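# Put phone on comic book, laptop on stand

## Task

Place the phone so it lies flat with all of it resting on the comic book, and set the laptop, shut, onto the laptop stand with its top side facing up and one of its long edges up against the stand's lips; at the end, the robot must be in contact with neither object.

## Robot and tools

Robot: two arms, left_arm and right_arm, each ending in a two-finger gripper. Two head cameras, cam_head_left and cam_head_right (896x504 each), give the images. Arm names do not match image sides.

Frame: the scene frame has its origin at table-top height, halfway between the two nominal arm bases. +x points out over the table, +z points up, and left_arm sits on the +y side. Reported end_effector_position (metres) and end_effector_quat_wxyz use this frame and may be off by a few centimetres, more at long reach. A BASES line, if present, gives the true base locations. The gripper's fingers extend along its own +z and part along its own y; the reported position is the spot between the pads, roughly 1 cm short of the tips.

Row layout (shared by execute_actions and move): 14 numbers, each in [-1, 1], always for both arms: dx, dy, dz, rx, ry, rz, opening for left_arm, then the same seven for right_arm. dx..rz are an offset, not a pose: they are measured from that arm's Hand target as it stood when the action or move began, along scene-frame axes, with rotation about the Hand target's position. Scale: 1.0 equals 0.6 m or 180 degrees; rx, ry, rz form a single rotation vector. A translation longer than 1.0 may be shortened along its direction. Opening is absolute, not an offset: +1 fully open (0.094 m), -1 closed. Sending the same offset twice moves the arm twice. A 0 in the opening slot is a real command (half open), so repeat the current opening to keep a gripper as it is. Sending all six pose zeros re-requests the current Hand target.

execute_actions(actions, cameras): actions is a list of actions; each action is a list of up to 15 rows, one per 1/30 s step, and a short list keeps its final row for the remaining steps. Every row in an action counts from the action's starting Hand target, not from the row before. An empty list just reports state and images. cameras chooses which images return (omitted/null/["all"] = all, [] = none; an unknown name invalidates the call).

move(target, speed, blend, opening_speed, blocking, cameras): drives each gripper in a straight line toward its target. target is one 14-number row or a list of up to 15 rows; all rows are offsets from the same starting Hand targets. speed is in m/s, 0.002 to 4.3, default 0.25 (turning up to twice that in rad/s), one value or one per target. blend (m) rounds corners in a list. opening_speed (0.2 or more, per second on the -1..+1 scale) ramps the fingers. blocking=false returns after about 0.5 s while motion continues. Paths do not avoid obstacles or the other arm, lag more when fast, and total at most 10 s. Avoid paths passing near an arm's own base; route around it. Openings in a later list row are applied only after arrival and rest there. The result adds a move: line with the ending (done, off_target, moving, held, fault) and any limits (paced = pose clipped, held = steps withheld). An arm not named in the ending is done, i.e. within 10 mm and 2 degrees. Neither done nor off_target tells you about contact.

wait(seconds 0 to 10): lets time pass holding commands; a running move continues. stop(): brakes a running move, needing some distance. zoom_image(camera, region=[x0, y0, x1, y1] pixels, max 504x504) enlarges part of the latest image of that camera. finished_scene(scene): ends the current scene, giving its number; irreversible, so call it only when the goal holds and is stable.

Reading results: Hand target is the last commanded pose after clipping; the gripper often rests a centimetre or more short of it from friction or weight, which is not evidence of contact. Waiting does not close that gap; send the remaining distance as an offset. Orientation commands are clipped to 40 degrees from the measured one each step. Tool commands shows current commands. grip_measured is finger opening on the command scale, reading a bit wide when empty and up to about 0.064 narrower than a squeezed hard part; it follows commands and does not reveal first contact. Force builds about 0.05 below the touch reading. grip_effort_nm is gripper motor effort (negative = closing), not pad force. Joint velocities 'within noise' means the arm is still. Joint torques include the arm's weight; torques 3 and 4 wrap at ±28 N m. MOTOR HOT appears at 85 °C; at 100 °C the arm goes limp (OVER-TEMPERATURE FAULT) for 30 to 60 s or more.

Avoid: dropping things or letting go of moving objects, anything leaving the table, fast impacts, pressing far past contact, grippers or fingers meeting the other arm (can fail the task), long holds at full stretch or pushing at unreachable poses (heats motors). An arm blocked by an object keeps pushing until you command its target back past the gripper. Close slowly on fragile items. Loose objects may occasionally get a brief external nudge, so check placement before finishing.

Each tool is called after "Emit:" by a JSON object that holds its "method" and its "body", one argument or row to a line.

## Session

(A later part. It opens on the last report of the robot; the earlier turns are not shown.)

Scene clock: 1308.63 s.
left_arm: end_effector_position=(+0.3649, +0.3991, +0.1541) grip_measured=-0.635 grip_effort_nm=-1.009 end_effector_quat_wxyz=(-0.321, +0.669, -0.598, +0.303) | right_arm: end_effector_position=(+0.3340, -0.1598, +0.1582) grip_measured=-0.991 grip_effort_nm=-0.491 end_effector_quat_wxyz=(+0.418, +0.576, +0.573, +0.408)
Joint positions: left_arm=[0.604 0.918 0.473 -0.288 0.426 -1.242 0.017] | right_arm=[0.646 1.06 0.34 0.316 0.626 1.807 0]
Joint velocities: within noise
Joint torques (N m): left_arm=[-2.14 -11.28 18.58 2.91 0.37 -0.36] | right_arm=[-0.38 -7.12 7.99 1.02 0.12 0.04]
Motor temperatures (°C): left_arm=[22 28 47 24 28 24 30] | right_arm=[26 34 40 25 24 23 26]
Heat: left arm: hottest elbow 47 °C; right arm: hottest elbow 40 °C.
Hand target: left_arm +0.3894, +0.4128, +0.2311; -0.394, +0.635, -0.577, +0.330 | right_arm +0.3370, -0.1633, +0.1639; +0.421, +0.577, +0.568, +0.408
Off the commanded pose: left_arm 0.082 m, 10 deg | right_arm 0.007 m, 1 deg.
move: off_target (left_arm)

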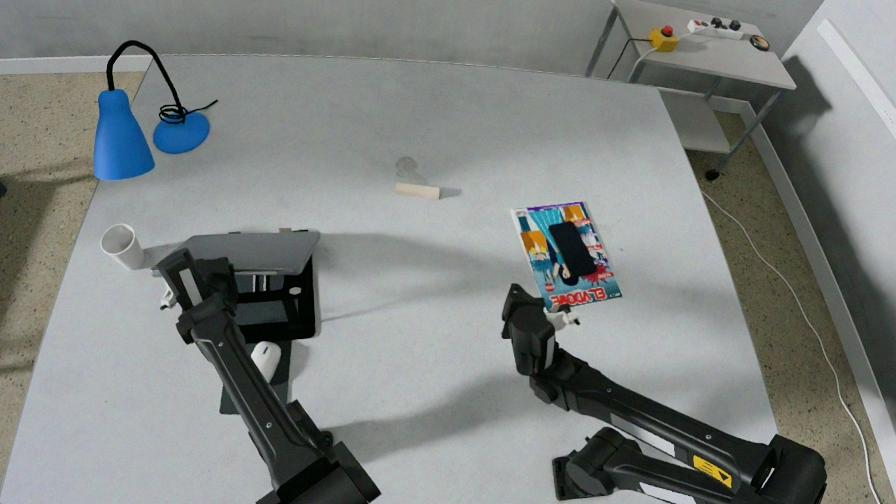

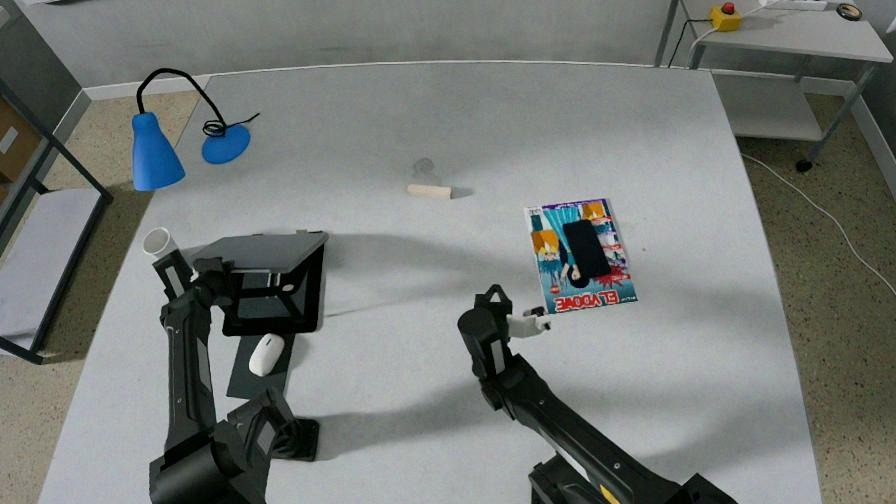

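Emit:
{"method": "move", "body": {
  "target": [
    [0.035,0,-0.03,0,0,0.0,-1,0,0,0.0,0,0,0,-1],
    [0.035,0,-0.13,0,-0.006,0.0,-1,0,0,0.0,0,0,0,-1]
  ],
  "speed": 0.05
}}

Emit:
{"method": "zoom_image", "body": {
  "camera": "cam_head_left",
  "region": [150, 150, 400, 350]
}}

Emit:
{"method": "zoom_image", "body": {
  "camera": "cam_head_right",
  "region": [170, 150, 420, 350]
}}

Scene clock: 1316.40 s.
left_arm: end_effector_position=(+0.3959, +0.4119, +0.1427) grip_measured=-0.636 grip_effort_nm=-1.009 end_effector_quat_wxyz=(-0.370, +0.659, -0.568, +0.326) | right_arm: end_effector_position=(+0.3340, -0.1598, +0.1582) grip_measured=-0.991 grip_effort_nm=-0.496 end_effector_quat_wxyz=(+0.418, +0.576, +0.573, +0.408)
Joint positions: left_arm=[0.571 1.047 0.432 0.026 0.393 -1.331 0.017] | right_arm=[0.646 1.06 0.34 0.316 0.626 1.807 0]
Joint velocities: within noise
Joint torques (N m): left_arm=[-2.67 -4.54 10.35 4.88 0.16 0.19] | right_arm=[-0.38 -7.06 7.99 1.05 0.12 0.04]
Motor temperatures (°C): left_arm=[22 28 47 24 28 24 30] | right_arm=[26 34 40 25 24 23 26]
Heat: left arm: hottest elbow 47 °C; right arm: hottest elbow 40 °C.
Hand target: left_arm +0.4104, +0.4127, +0.1531; -0.400, +0.631, -0.573, +0.337 | right_arm +0.3370, -0.1633, +0.1639; +0.421, +0.577, +0.568, +0.408
Off the commanded pose: left_arm 0.018 m, 5 deg | right_arm 0.007 m, 1 deg.
move: off_target (left_arm)

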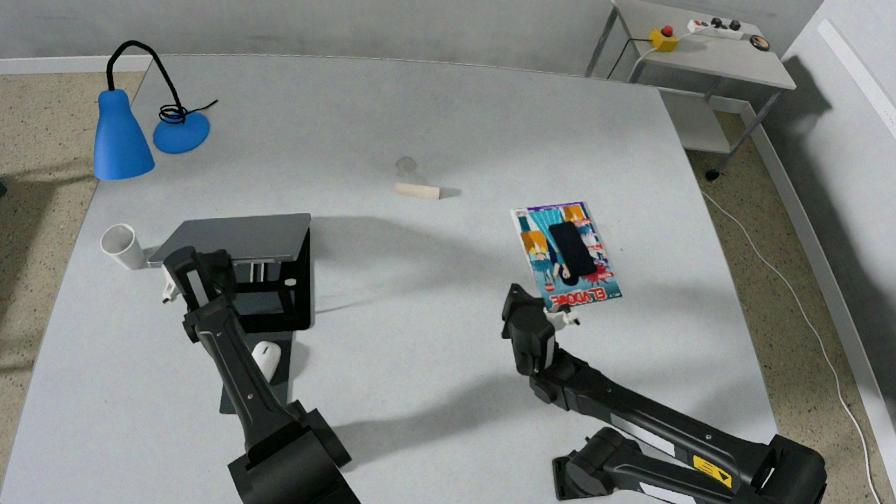

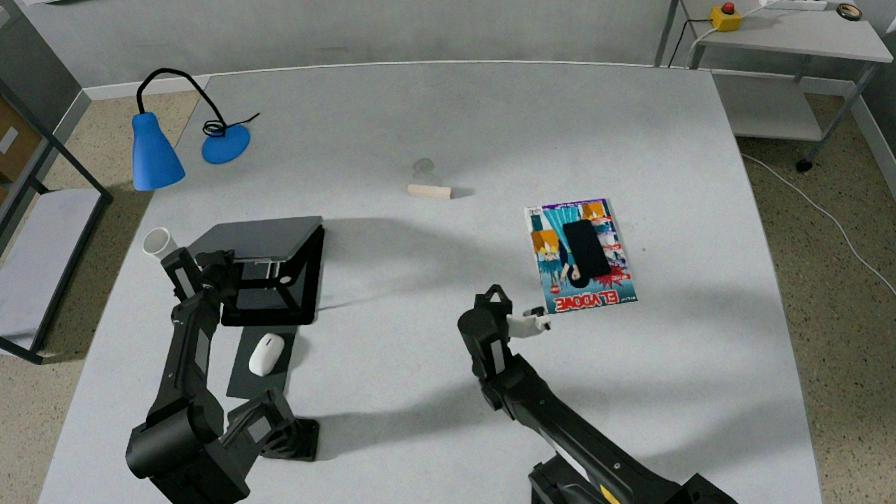

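Scaled by 2.016.

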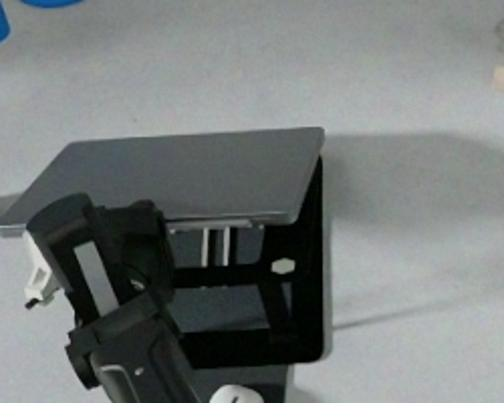

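Scaled by 2.016.

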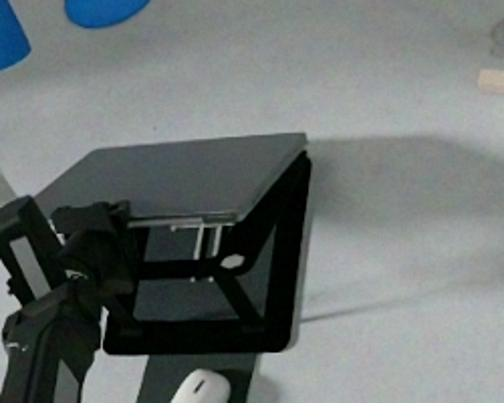

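Emit:
{"method": "zoom_image", "body": {
  "camera": "cam_head_left",
  "region": [170, 190, 330, 280]
}}

Emit:
{"method": "zoom_image", "body": {
  "camera": "cam_head_right",
  "region": [190, 190, 350, 280]
}}

Scaled by 3.150.

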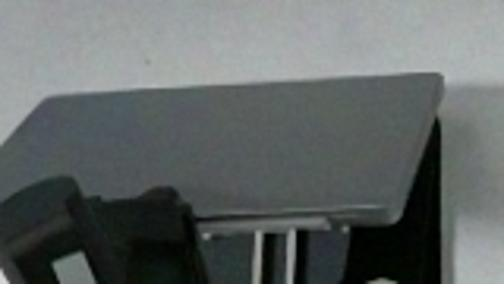

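Scaled by 3.150.

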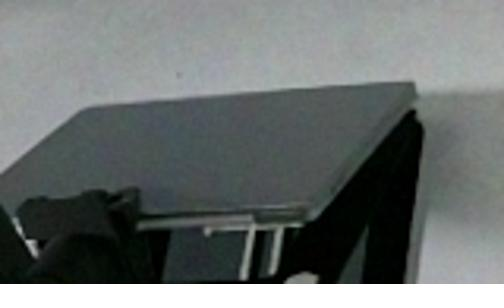

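Emit:
{"method": "move", "body": {
  "target": [
    [0.0,0,0.09,0,0.02,0.0,-1,0,0,0.0,0,0,0,-1],
    [-0.03,0,0.09,0,0.03,0.0,-1,0,0,0.0,0,0,0,-1]
  ],
  "speed": 0.06
}}

Emit:
{"method": "zoom_image", "body": {
  "camera": "cam_head_left",
  "region": [150, 180, 350, 340]
}}

Emit:
{"method": "zoom_image", "body": {
  "camera": "cam_head_right",
  "region": [170, 180, 370, 340]
}}

Scene clock: 1337.07 s.
left_arm: end_effector_position=(+0.3686, +0.3960, +0.1419) grip_measured=-0.636 grip_effort_nm=-1.009 end_effector_quat_wxyz=(-0.324, +0.669, -0.606, +0.283) | right_arm: end_effector_position=(+0.3340, -0.1598, +0.1582) grip_measured=-0.991 grip_effort_nm=-0.496 end_effector_quat_wxyz=(+0.418, +0.576, +0.573, +0.408)
Joint positions: left_arm=[0.564 0.941 0.461 -0.259 0.364 -1.239 0.017] | right_arm=[0.646 1.06 0.34 0.316 0.626 1.807 0]
Joint velocities: within noise
Joint torques (N m): left_arm=[-0.32 -9.11 19.7 1.07 0.94 -0.09] | right_arm=[-0.44 -7.06 7.99 1.02 0.12 0.04]
Motor temperatures (°C): left_arm=[22 27 45 25 28 24 30] | right_arm=[26 34 40 25 24 23 26]
Heat: left arm: hottest elbow 45 °C; right arm: hottest elbow 40 °C.
Hand target: left_arm +0.3924, +0.4127, +0.2071; -0.372, +0.647, -0.591, +0.306 | right_arm +0.3370, -0.1633, +0.1639; +0.421, +0.577, +0.568, +0.408
Off the commanded pose: left_arm 0.071 m, 7 deg | right_arm 0.007 m, 1 deg.
move: off_target (left_arm)

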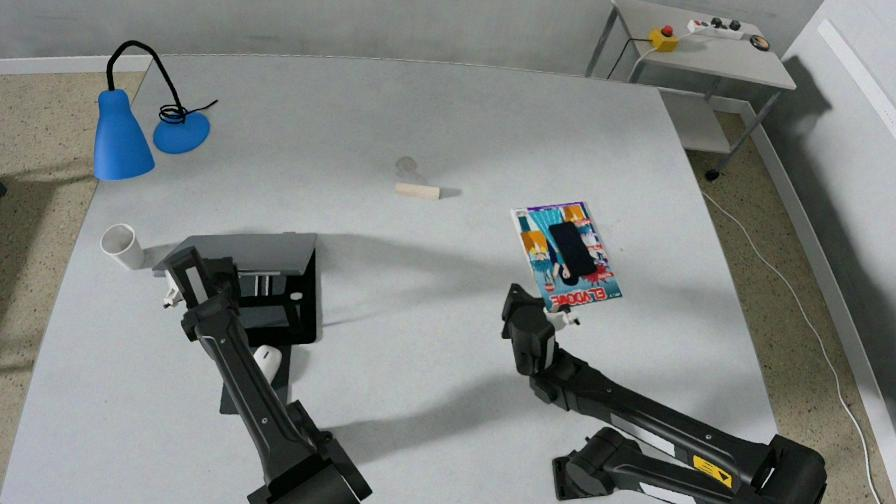

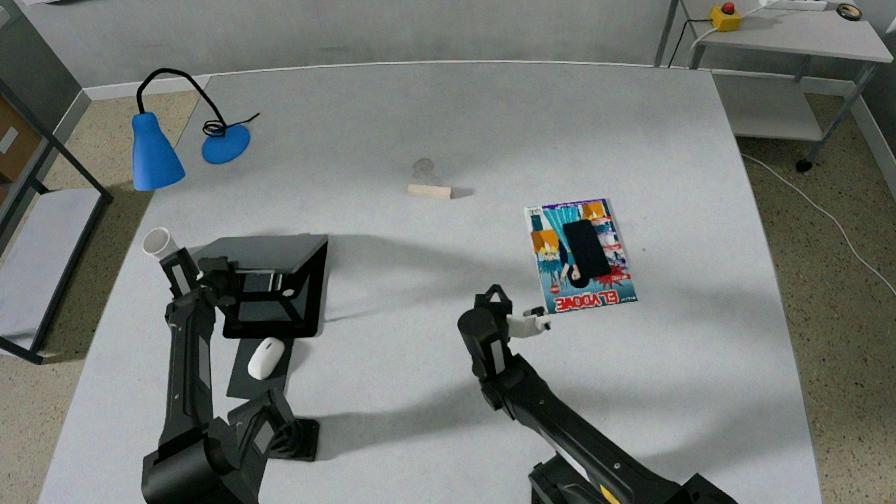

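Scaled by 2.520.

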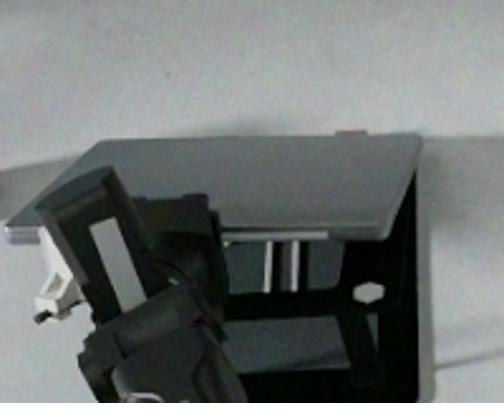

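Scaled by 2.520.

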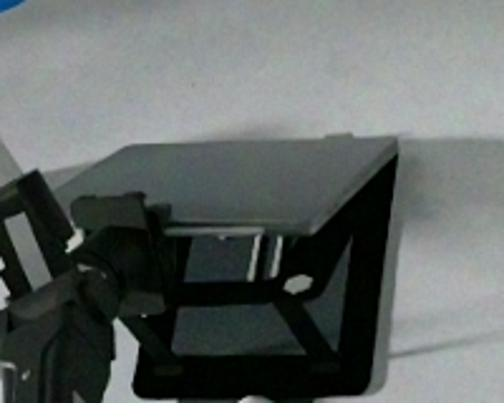

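Emit:
{"method": "move", "body": {
  "target": [
    [0.0,0,-0.08,0,0.0,0.0,-1,0,0,0.0,0,0,0,-1]
  ],
  "speed": 0.04
}}

Emit:
{"method": "zoom_image", "body": {
  "camera": "cam_head_left",
  "region": [150, 180, 350, 340]
}}

Emit:
{"method": "zoom_image", "body": {
  "camera": "cam_head_right",
  "region": [170, 180, 370, 340]
}}

Scene clock: 1345.83 s.
left_arm: end_effector_position=(+0.3790, +0.4018, +0.1381) grip_measured=-0.636 grip_effort_nm=-1.009 end_effector_quat_wxyz=(-0.341, +0.658, -0.604, +0.293) | right_arm: end_effector_position=(+0.3340, -0.1598, +0.1582) grip_measured=-0.991 grip_effort_nm=-0.501 end_effector_quat_wxyz=(+0.418, +0.576, +0.573, +0.408)
Joint positions: left_arm=[0.568 0.989 0.45 -0.157 0.379 -1.238 0.017] | right_arm=[0.646 1.06 0.34 0.316 0.626 1.807 0]
Joint velocities: within noise
Joint torques (N m): left_arm=[-1.32 -5.95 12.36 3.77 0.39 -0.14] | right_arm=[-0.44 -7.06 7.99 1.02 0.13 0.04]
Motor temperatures (°C): left_arm=[22 27 47 24 28 24 30] | right_arm=[26 34 40 25 24 23 26]
Heat: left arm: hottest elbow 47 °C; right arm: hottest elbow 40 °C.
Hand target: left_arm +0.3924, +0.4127, +0.1592; -0.372, +0.646, -0.591, +0.306 | right_arm +0.3370, -0.1633, +0.1639; +0.421, +0.577, +0.568, +0.408
Off the commanded pose: left_arm 0.027 m, 4 deg | right_arm 0.007 m, 1 deg.
move: off_target (left_arm)

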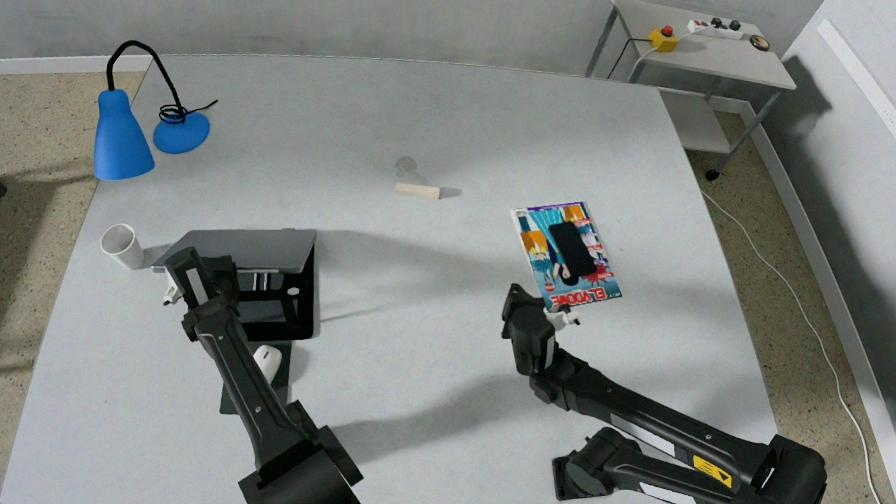

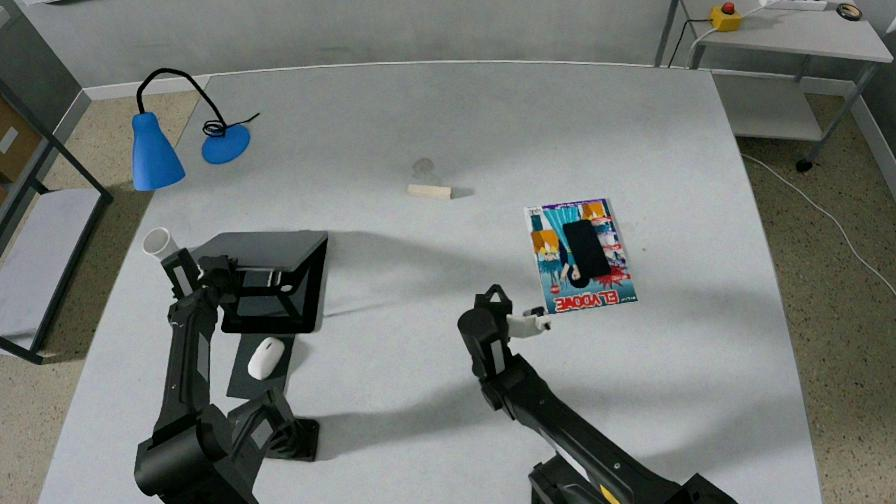

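Scaled by 2.520.

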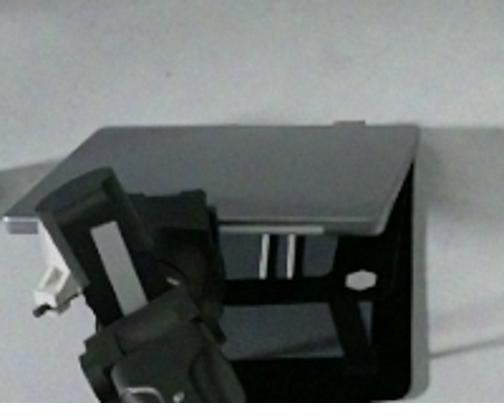

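Scaled by 2.520.

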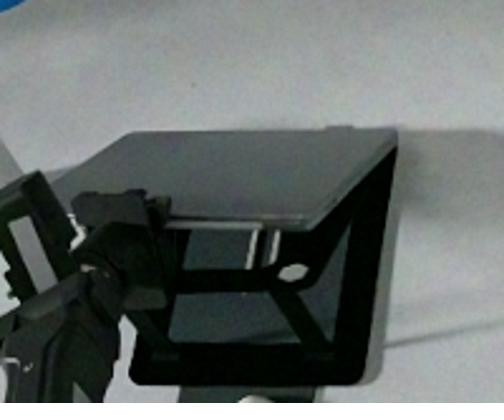

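Emit:
{"method": "move", "body": {
  "target": [
    [0.0,0,-0.04,0,0.0,0.0,-1,0,0,0.0,0,0,0,-1]
  ],
  "speed": 0.04,
  "cameras": ["cam_head_left"]
}}

Emit:
{"method": "zoom_image", "body": {
  "camera": "cam_head_left",
  "region": [150, 180, 350, 340]
}}

Scene clock: 1351.00 s.
left_arm: end_effector_position=(+0.3858, +0.4052, +0.1370) grip_measured=-0.636 grip_effort_nm=-1.009 end_effector_quat_wxyz=(-0.350, +0.658, -0.593, +0.305) | right_arm: end_effector_position=(+0.3340, -0.1598, +0.1582) grip_measured=-0.991 grip_effort_nm=-0.501 end_effector_quat_wxyz=(+0.418, +0.576, +0.573, +0.408)
Joint positions: left_arm=[0.568 1.017 0.441 -0.085 0.385 -1.27 0.017] | right_arm=[0.646 1.06 0.34 0.316 0.626 1.807 0]
Joint velocities: within noise
Joint torques (N m): left_arm=[-1.2 -4.19 9.35 4.53 0.12 0.19] | right_arm=[-0.44 -7 7.97 1.02 0.12 0.04]
Motor temperatures (°C): left_arm=[22 27 46 24 28 24 30] | right_arm=[26 34 40 25 24 23 26]
Heat: left arm: hottest elbow 46 °C; right arm: hottest elbow 40 °C.
Hand target: left_arm +0.3923, +0.4127, +0.1349; -0.372, +0.647, -0.591, +0.306 | right_arm +0.3370, -0.1633, +0.1639; +0.421, +0.577, +0.568, +0.408
Off the commanded pose: left_arm 0.010 m, 3 deg | right_arm 0.007 m, 1 deg.
move: off_target (left_arm)
Images, in order (width x height): cam_head_left 896x504.

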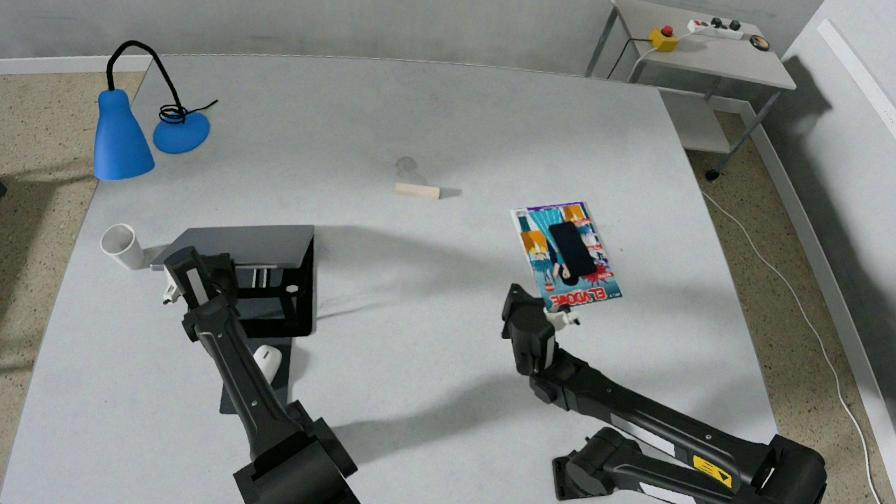

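Scaled by 2.520.

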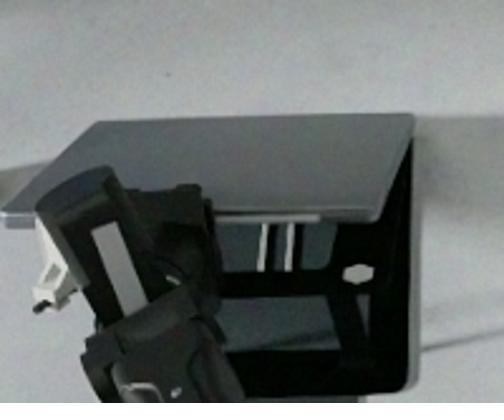

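Emit:
{"method": "move", "body": {
  "target": [0.0,0,0.0,0,0.0,0.0,-0.35,0,0,0.0,0,0,0,-1],
  "speed": 0.04,
  "opening_speed": 0.25,
  "cameras": ["cam_head_left"]
}}

Emit:
{"method": "zoom_image", "body": {
  "camera": "cam_head_left",
  "region": [150, 180, 350, 340]
}}

Scene clock: 1357.87 s.
left_arm: end_effector_position=(+0.3882, +0.4066, +0.1374) grip_measured=-0.354 grip_effort_nm=0.193 end_effector_quat_wxyz=(-0.362, +0.649, -0.594, +0.308) | right_arm: end_effector_position=(+0.3340, -0.1598, +0.1582) grip_measured=-0.991 grip_effort_nm=-0.501 end_effector_quat_wxyz=(+0.418, +0.576, +0.573, +0.408)
Joint positions: left_arm=[0.569 1.026 0.432 -0.041 0.39 -1.261 0.03] | right_arm=[0.646 1.06 0.34 0.316 0.626 1.807 0]
Joint velocities: within noise
Joint torques (N m): left_arm=[-0.79 -4.54 9.87 3.36 -0.12 0.05] | right_arm=[-0.44 -7.06 8.01 1.03 0.13 0.04]
Motor temperatures (°C): left_arm=[22 27 45 24 28 24 30] | right_arm=[26 34 40 25 24 23 26]
Heat: left arm: hottest elbow 45 °C; right arm: hottest elbow 40 °C.
Hand target: left_arm +0.3923, +0.4126, +0.1349; -0.372, +0.647, -0.591, +0.306 | right_arm +0.3370, -0.1633, +0.1639; +0.421, +0.577, +0.568, +0.408
Off the commanded pose: left_arm 0.008 m, 1 deg | right_arm 0.007 m, 1 deg.
move: done
Images, in order (width x height): cam_head_left 896x504.

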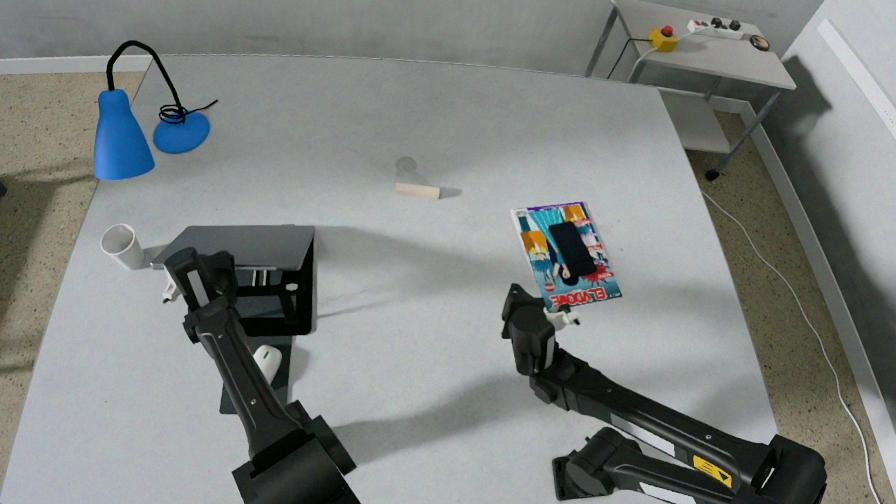

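Scaled by 2.520.

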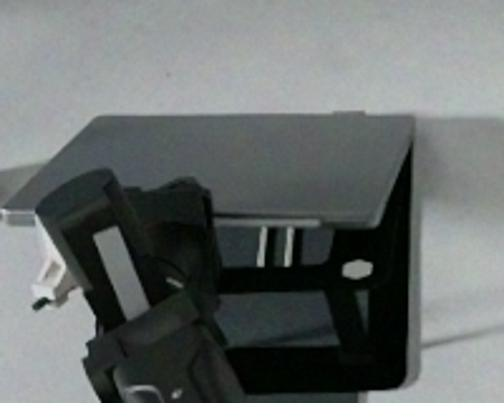

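Emit:
{"method": "move", "body": {
  "target": [-0.06,-0.007,0.03,0,0.0,0.0,-0.35,0,0,0.0,0,0,0,-1],
  "speed": 0.06,
  "cameras": ["cam_head_left"]
}}

Emit:
{"method": "zoom_image", "body": {
  "camera": "cam_head_left",
  "region": [150, 180, 350, 340]
}}

Scene clock: 1363.73 s.
left_arm: end_effector_position=(+0.3627, +0.4049, +0.1496) grip_measured=-0.352 grip_effort_nm=0.125 end_effector_quat_wxyz=(-0.362, +0.652, -0.589, +0.312) | right_arm: end_effector_position=(+0.3340, -0.1598, +0.1582) grip_measured=-0.991 grip_effort_nm=-0.496 end_effector_quat_wxyz=(+0.418, +0.576, +0.573, +0.408)
Joint positions: left_arm=[0.626 0.912 0.41 -0.142 0.439 -1.239 0.03] | right_arm=[0.646 1.06 0.34 0.316 0.626 1.807 0]
Joint velocities: within noise
Joint torques (N m): left_arm=[0.26 -7.3 9.83 1.37 0.22 0.35] | right_arm=[-0.38 -7.06 7.99 1.03 0.13 0.04]
Motor temperatures (°C): left_arm=[22 27 44 24 27 24 30] | right_arm=[26 34 40 25 24 23 26]
Heat: left arm: hottest elbow 44 °C; right arm: hottest elbow 40 °C.
Hand target: left_arm +0.3564, +0.4084, +0.1531; -0.372, +0.647, -0.591, +0.306 | right_arm +0.3370, -0.1633, +0.1639; +0.421, +0.577, +0.568, +0.408
Off the commanded pose: left_arm 0.008 m, 2 deg | right_arm 0.007 m, 1 deg.
move: done
Images, in order (width x height): cam_head_left 896x504.

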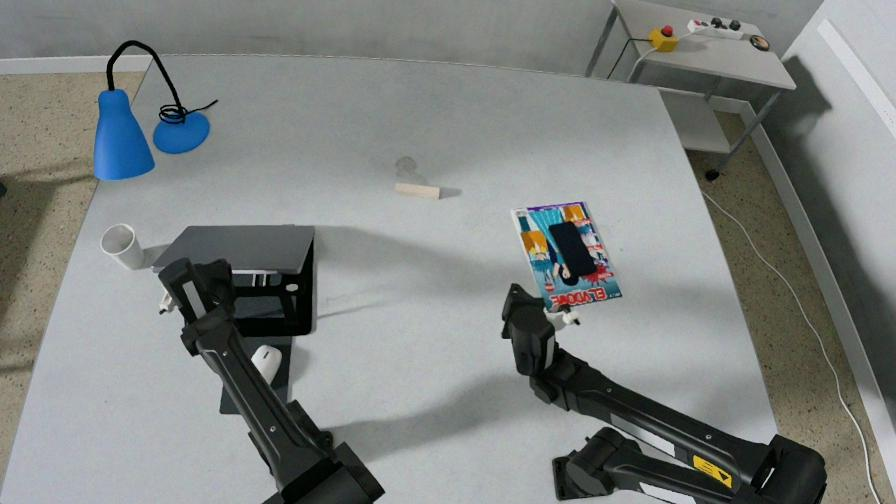

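Scaled by 2.520.

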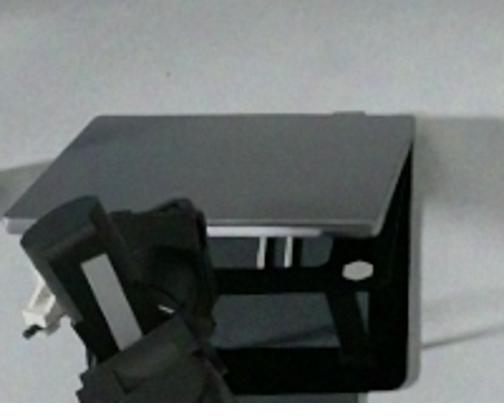

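Emit:
{"method": "move", "body": {
  "target": [-0.03,-0.005,0.012,0,0.0,0.0,-0.35,0,0,0.0,0,0,0,-1],
  "speed": 0.05,
  "cameras": ["cam_head_left"]
}}

Emit:
{"method": "zoom_image", "body": {
  "camera": "cam_head_left",
  "region": [150, 180, 350, 340]
}}

Scene clock: 1366.77 s.
left_arm: end_effector_position=(+0.3447, +0.4045, +0.1638) grip_measured=-0.352 grip_effort_nm=0.125 end_effector_quat_wxyz=(-0.373, +0.644, -0.592, +0.310) | right_arm: end_effector_position=(+0.3340, -0.1598, +0.1582) grip_measured=-0.991 grip_effort_nm=-0.496 end_effector_quat_wxyz=(+0.418, +0.576, +0.573, +0.408)
Joint positions: left_arm=[0.672 0.818 0.402 -0.223 0.474 -1.195 0.03] | right_arm=[0.646 1.06 0.34 0.316 0.626 1.807 0]
Joint velocities: within noise
Joint torques (N m): left_arm=[-0.09 -5.3 9.89 1.18 0.27 0.11] | right_arm=[-0.38 -7 7.99 1.05 0.12 0.04]
Motor temperatures (°C): left_arm=[22 27 44 24 27 24 30] | right_arm=[26 34 40 25 24 23 26]
Heat: left arm: hottest elbow 44 °C; right arm: hottest elbow 40 °C.
Hand target: left_arm +0.3383, +0.4054, +0.1601; -0.372, +0.647, -0.591, +0.306 | right_arm +0.3370, -0.1633, +0.1639; +0.421, +0.577, +0.568, +0.408
Off the commanded pose: left_arm 0.007 m, 1 deg | right_arm 0.007 m, 1 deg.
move: done
Images, in order (width x height): cam_head_left 896x504.

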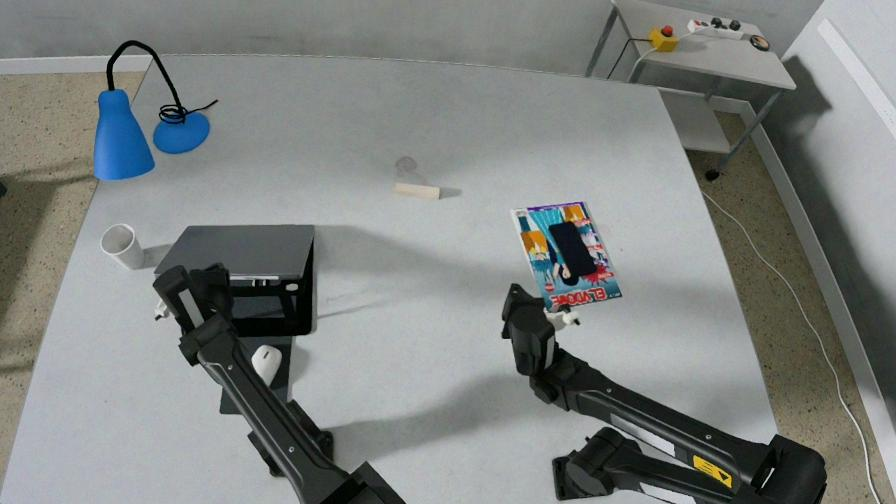

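Scaled by 2.520.

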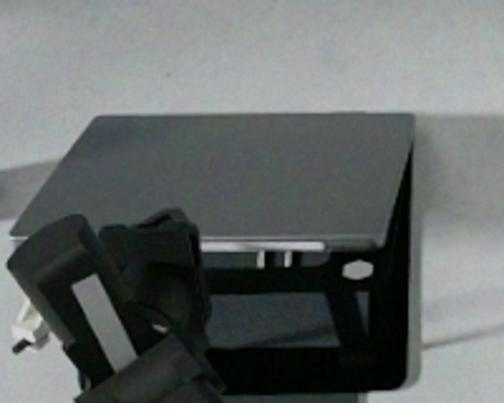

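Emit:
{"method": "move", "body": {
  "target": [
    [-0.05,-0.006,0.03,0,0.0,0.0,-0.35,0,0,0.0,0,0,0,-1],
    [-0.13,-0.02,0.08,0,0.0,0.0,-0.35,0,0,0.0,0,0,0,-1]
  ],
  "speed": 0.06
}}

Emit:
{"method": "zoom_image", "body": {
  "camera": "cam_head_left",
  "region": [150, 180, 350, 340]
}}

Emit:
{"method": "zoom_image", "body": {
  "camera": "cam_head_right",
  "region": [170, 180, 370, 340]
}}

Scene clock: 1371.83 s.
left_arm: end_effector_position=(+0.2595, +0.3854, +0.1844) grip_measured=-0.352 grip_effort_nm=0.120 end_effector_quat_wxyz=(-0.350, +0.656, -0.592, +0.312) | right_arm: end_effector_position=(+0.3340, -0.1598, +0.1582) grip_measured=-0.991 grip_effort_nm=-0.496 end_effector_quat_wxyz=(+0.418, +0.576, +0.573, +0.408)
Joint positions: left_arm=[0.943 0.504 0.402 -0.704 0.68 -0.985 0.03] | right_arm=[0.646 1.06 0.34 0.316 0.626 1.807 0]
Joint velocities: within noise
Joint torques (N m): left_arm=[-0.26 -1.49 15.61 0.95 0.35 0.17] | right_arm=[-0.38 -7.12 7.99 1.02 0.13 0.04]
Motor temperatures (°C): left_arm=[22 27 43 24 27 24 30] | right_arm=[26 34 40 25 24 23 26]
Heat: left arm: hottest elbow 43 °C; right arm: hottest elbow 40 °C.
Hand target: left_arm +0.2603, +0.3934, +0.2081; -0.372, +0.647, -0.591, +0.306 | right_arm +0.3370, -0.1633, +0.1639; +0.421, +0.577, +0.568, +0.408
Off the commanded pose: left_arm 0.025 m, 3 deg | right_arm 0.007 m, 1 deg.
move: off_target (left_arm)

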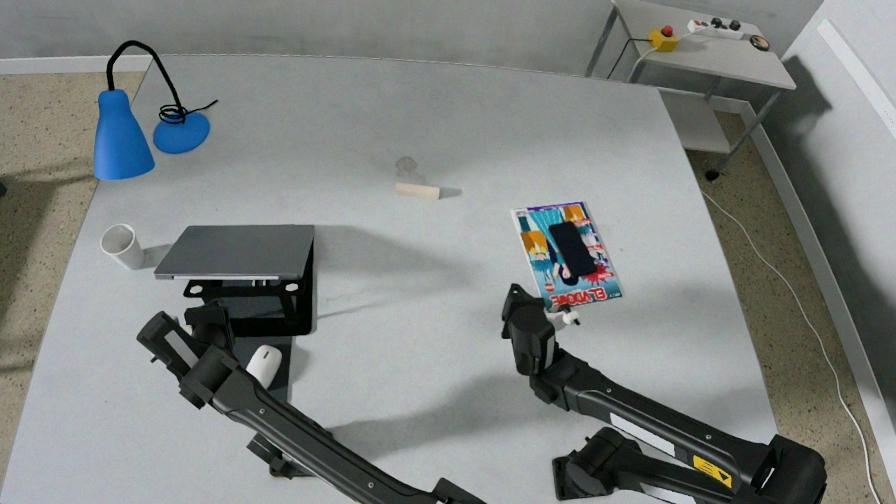

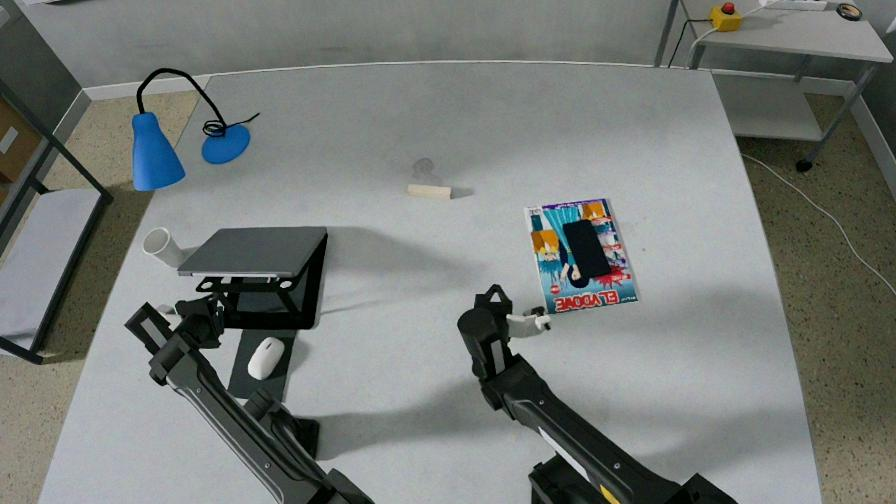

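Scaled by 2.520.

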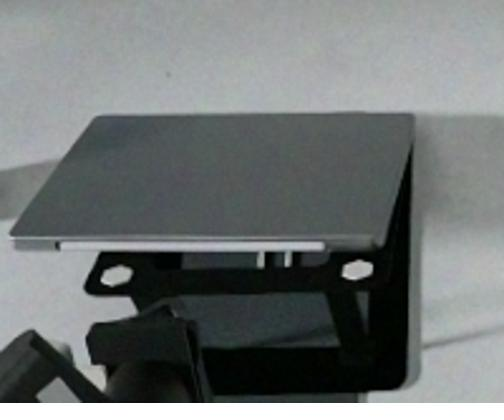

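Scaled by 2.520.

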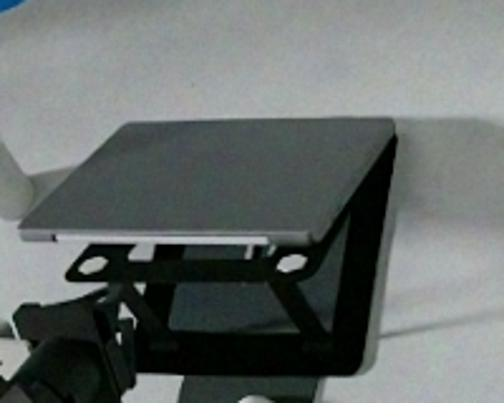

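Emit:
{"method": "zoom_image", "body": {
  "camera": "cam_head_left",
  "region": [180, 215, 250, 255]
}}

Emit:
{"method": "zoom_image", "body": {
  "camera": "cam_head_left",
  "region": [250, 215, 330, 260]
}}

Emit:
{"method": "zoom_image", "body": {
  "camera": "cam_head_right",
  "region": [265, 215, 345, 260]
}}

Scaled by 7.200.

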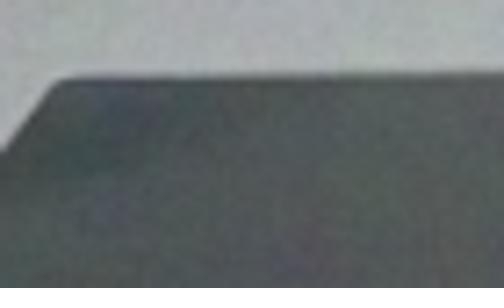

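Scaled by 6.300.

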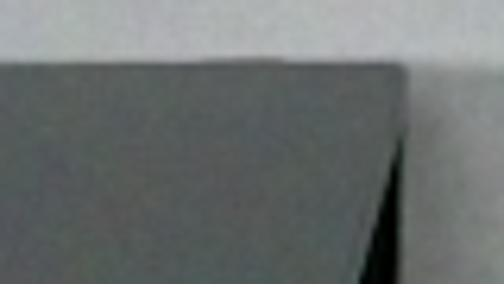

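Scaled by 6.300.

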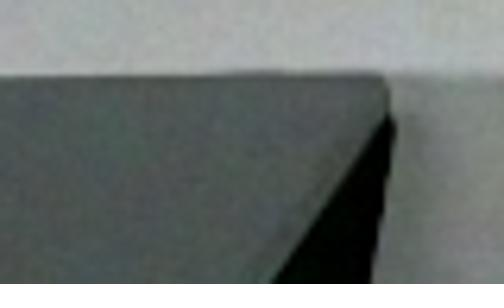

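Emit:
{"method": "move", "body": {
  "target": [0.06,-0.09,-0.012,0,0.0,0.0,-1,0,0,0.0,0,0,0,-1],
  "speed": 0.15
}}

Emit:
{"method": "zoom_image", "body": {
  "camera": "cam_head_left",
  "region": [150, 180, 350, 340]
}}

Emit:
{"method": "zoom_image", "body": {
  "camera": "cam_head_right",
  "region": [170, 180, 370, 340]
}}

Scene clock: 1390.07 s.
left_arm: end_effector_position=(+0.2941, +0.3425, +0.2052) grip_measured=-0.981 grip_effort_nm=-0.994 end_effector_quat_wxyz=(-0.372, +0.650, -0.590, +0.302) | right_arm: end_effector_position=(+0.3340, -0.1598, +0.1582) grip_measured=-0.991 grip_effort_nm=-0.496 end_effector_quat_wxyz=(+0.418, +0.576, +0.573, +0.408)
Joint positions: left_arm=[0.55 0.408 0.402 -0.61 0.356 -1.274 0.001] | right_arm=[0.646 1.06 0.34 0.316 0.626 1.807 0]
Joint velocities: within noise
Joint torques (N m): left_arm=[-2.26 0.09 10.61 2.48 -0.02 0.03] | right_arm=[-0.38 -7.06 8.01 1.02 0.13 0.04]
Motor temperatures (°C): left_arm=[22 27 43 24 27 24 29] | right_arm=[26 34 40 25 24 23 26]
Heat: left arm: hottest elbow 43 °C; right arm: hottest elbow 40 °C.
Hand target: left_arm +0.2963, +0.3394, +0.2008; -0.372, +0.647, -0.591, +0.306 | right_arm +0.3370, -0.1633, +0.1639; +0.421, +0.577, +0.568, +0.408
Off the commanded pose: left_arm 0.006 m, 1 deg | right_arm 0.007 m, 1 deg.
move: done

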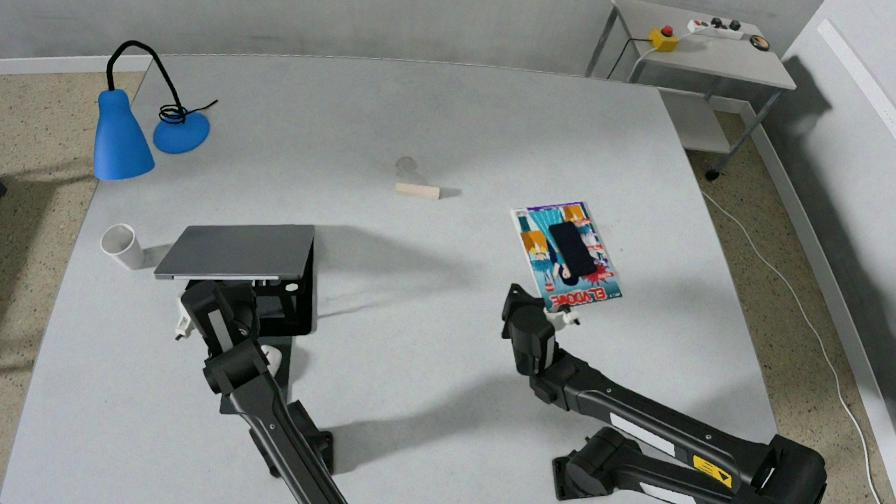

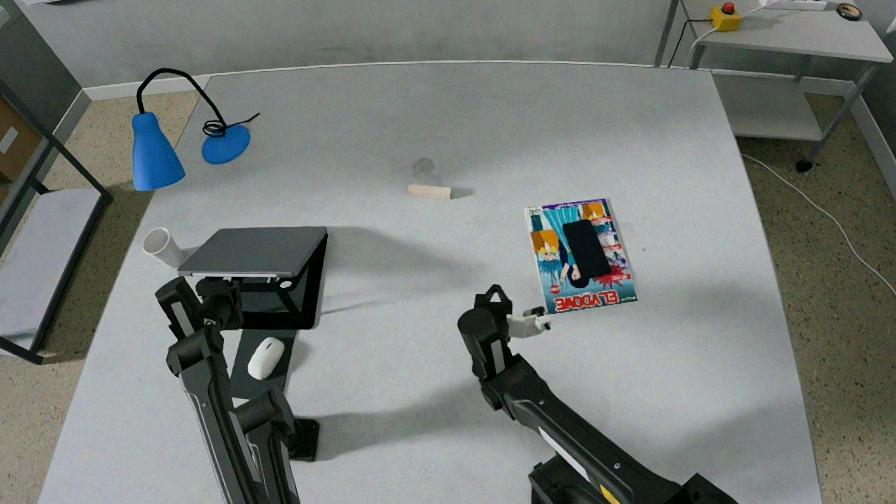

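Scaled by 2.520.

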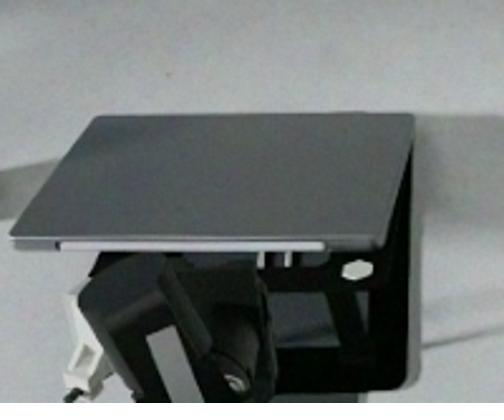

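Scaled by 2.520.

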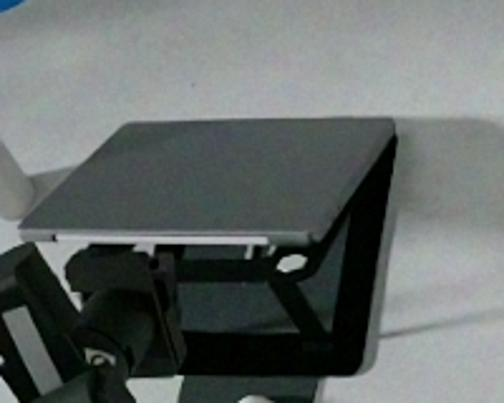

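Emit:
{"method": "move", "body": {
  "target": [
    [0.0,-0.06,0.0,0,0.0,0.0,-1,0,0,0.0,0,0,0,-1],
    [0.05,-0.06,-0.04,0,0.0,0.0,-1,0,0,0.0,0,0,0,-1]
  ],
  "speed": 0.1
}}

Emit:
{"method": "zoom_image", "body": {
  "camera": "cam_head_left",
  "region": [150, 180, 350, 340]
}}

Emit:
{"method": "zoom_image", "body": {
  "camera": "cam_head_right",
  "region": [170, 180, 370, 340]
}}

Scene clock: 1395.83 s.
left_arm: end_effector_position=(+0.3233, +0.3068, +0.1801) grip_measured=-0.981 grip_effort_nm=-0.994 end_effector_quat_wxyz=(-0.373, +0.649, -0.590, +0.302) | right_arm: end_effector_position=(+0.3340, -0.1598, +0.1582) grip_measured=-0.991 grip_effort_nm=-0.496 end_effector_quat_wxyz=(+0.418, +0.576, +0.573, +0.408)
Joint positions: left_arm=[0.249 0.466 0.339 -0.444 0.105 -1.445 0.001] | right_arm=[0.646 1.06 0.34 0.316 0.626 1.807 0]
Joint velocities: within noise
Joint torques (N m): left_arm=[-2.37 -0.44 11.4 2.41 -0.11 -0.04] | right_arm=[-0.38 -7.06 7.98 1.05 0.13 0.03]
Motor temperatures (°C): left_arm=[22 27 43 24 27 24 30] | right_arm=[26 34 40 25 24 23 26]
Heat: left arm: hottest elbow 43 °C; right arm: hottest elbow 40 °C.
Hand target: left_arm +0.3263, +0.3034, +0.1769; -0.372, +0.647, -0.591, +0.306 | right_arm +0.3370, -0.1633, +0.1639; +0.421, +0.577, +0.568, +0.408
Off the commanded pose: left_arm 0.006 m, 1 deg | right_arm 0.007 m, 1 deg.
move: done

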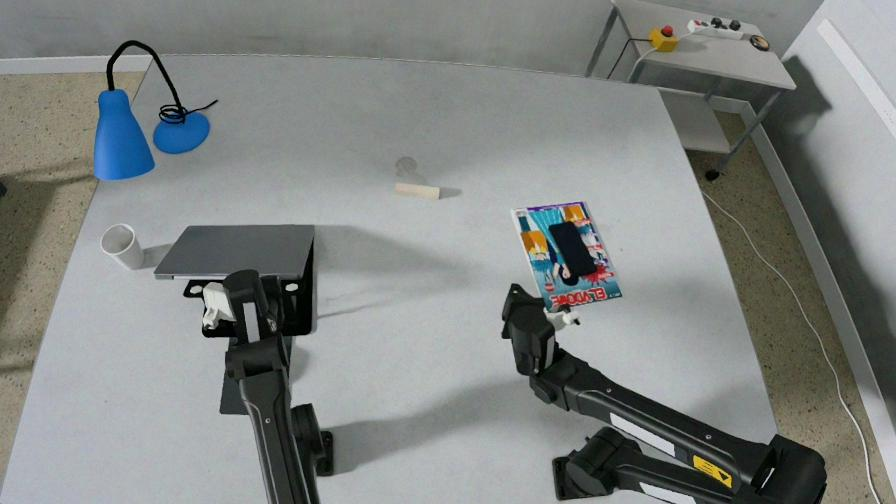

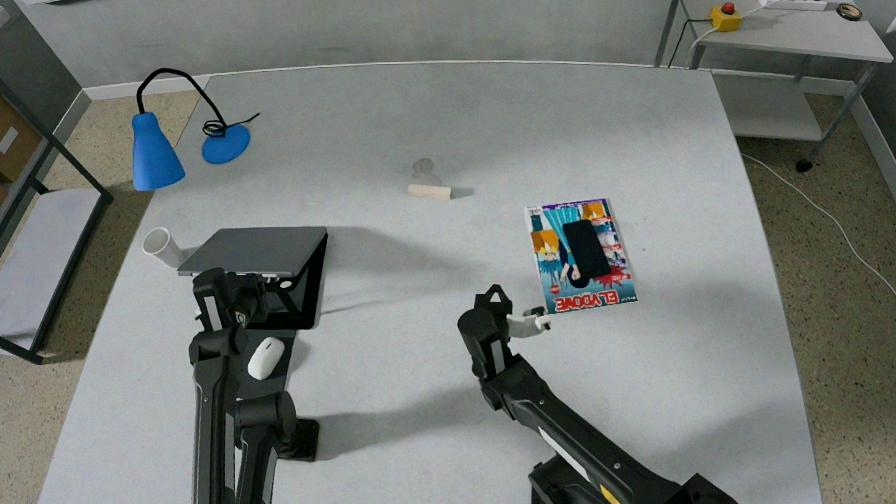

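Scaled by 2.520.

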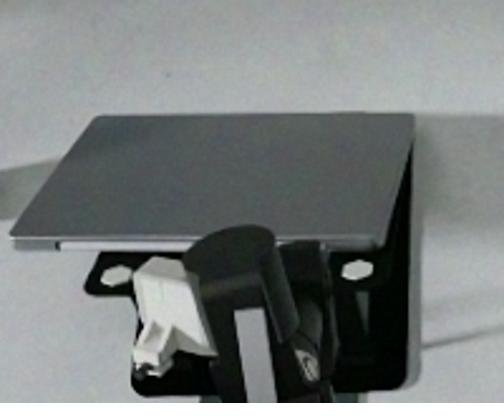

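Scaled by 2.520.

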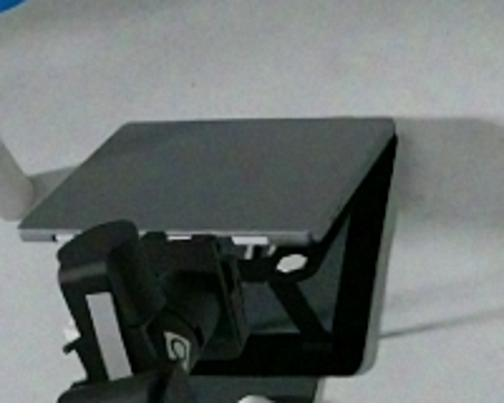

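Emit:
{"method": "move", "body": {
  "target": [0.04,0.0,-0.025,0,0.0,0.0,-1,0,0,0.0,0,0,0,-1],
  "speed": 0.04,
  "cameras": ["cam_head_left"]
}}

Emit:
{"method": "zoom_image", "body": {
  "camera": "cam_head_left",
  "region": [150, 180, 350, 340]
}}

Scene clock: 1398.90 s.
left_arm: end_effector_position=(+0.3482, +0.3075, +0.1658) grip_measured=-0.981 grip_effort_nm=-0.989 end_effector_quat_wxyz=(-0.374, +0.649, -0.590, +0.302) | right_arm: end_effector_position=(+0.3340, -0.1598, +0.1582) grip_measured=-0.991 grip_effort_nm=-0.496 end_effector_quat_wxyz=(+0.418, +0.576, +0.573, +0.408)
Joint positions: left_arm=[0.214 0.608 0.331 -0.294 0.076 -1.464 0.001] | right_arm=[0.646 1.06 0.34 0.316 0.626 1.807 0]
Joint velocities: within noise
Joint torques (N m): left_arm=[-2.49 -1.49 10.61 2.55 -0.13 0.03] | right_arm=[-0.38 -7.06 7.99 1.02 0.12 0.04]
Motor temperatures (°C): left_arm=[22 27 42 24 27 24 30] | right_arm=[26 34 40 25 24 23 26]
Heat: left arm: hottest elbow 42 °C; right arm: hottest elbow 40 °C.
Hand target: left_arm +0.3503, +0.3034, +0.1618; -0.372, +0.647, -0.591, +0.306 | right_arm +0.3370, -0.1633, +0.1639; +0.421, +0.577, +0.568, +0.408
Off the commanded pose: left_arm 0.006 m, 1 deg | right_arm 0.007 m, 1 deg.
move: done
Images, in order (width x height): cam_head_left 896x504.

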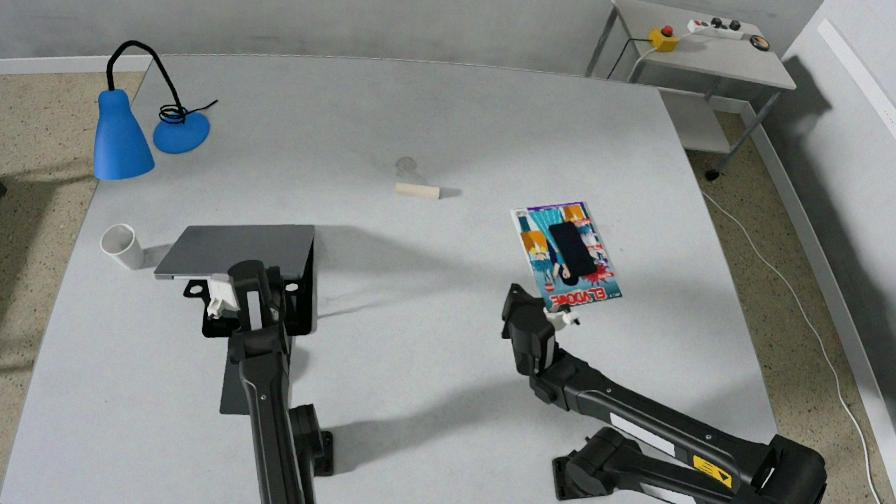

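Scaled by 2.520.

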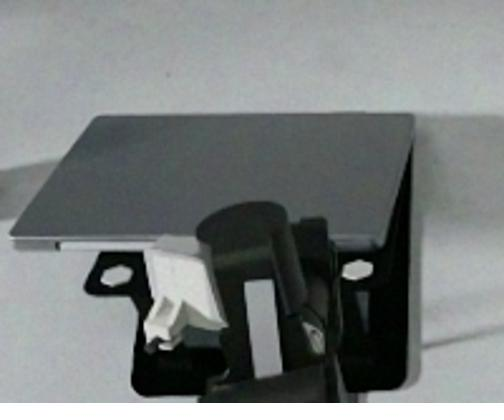

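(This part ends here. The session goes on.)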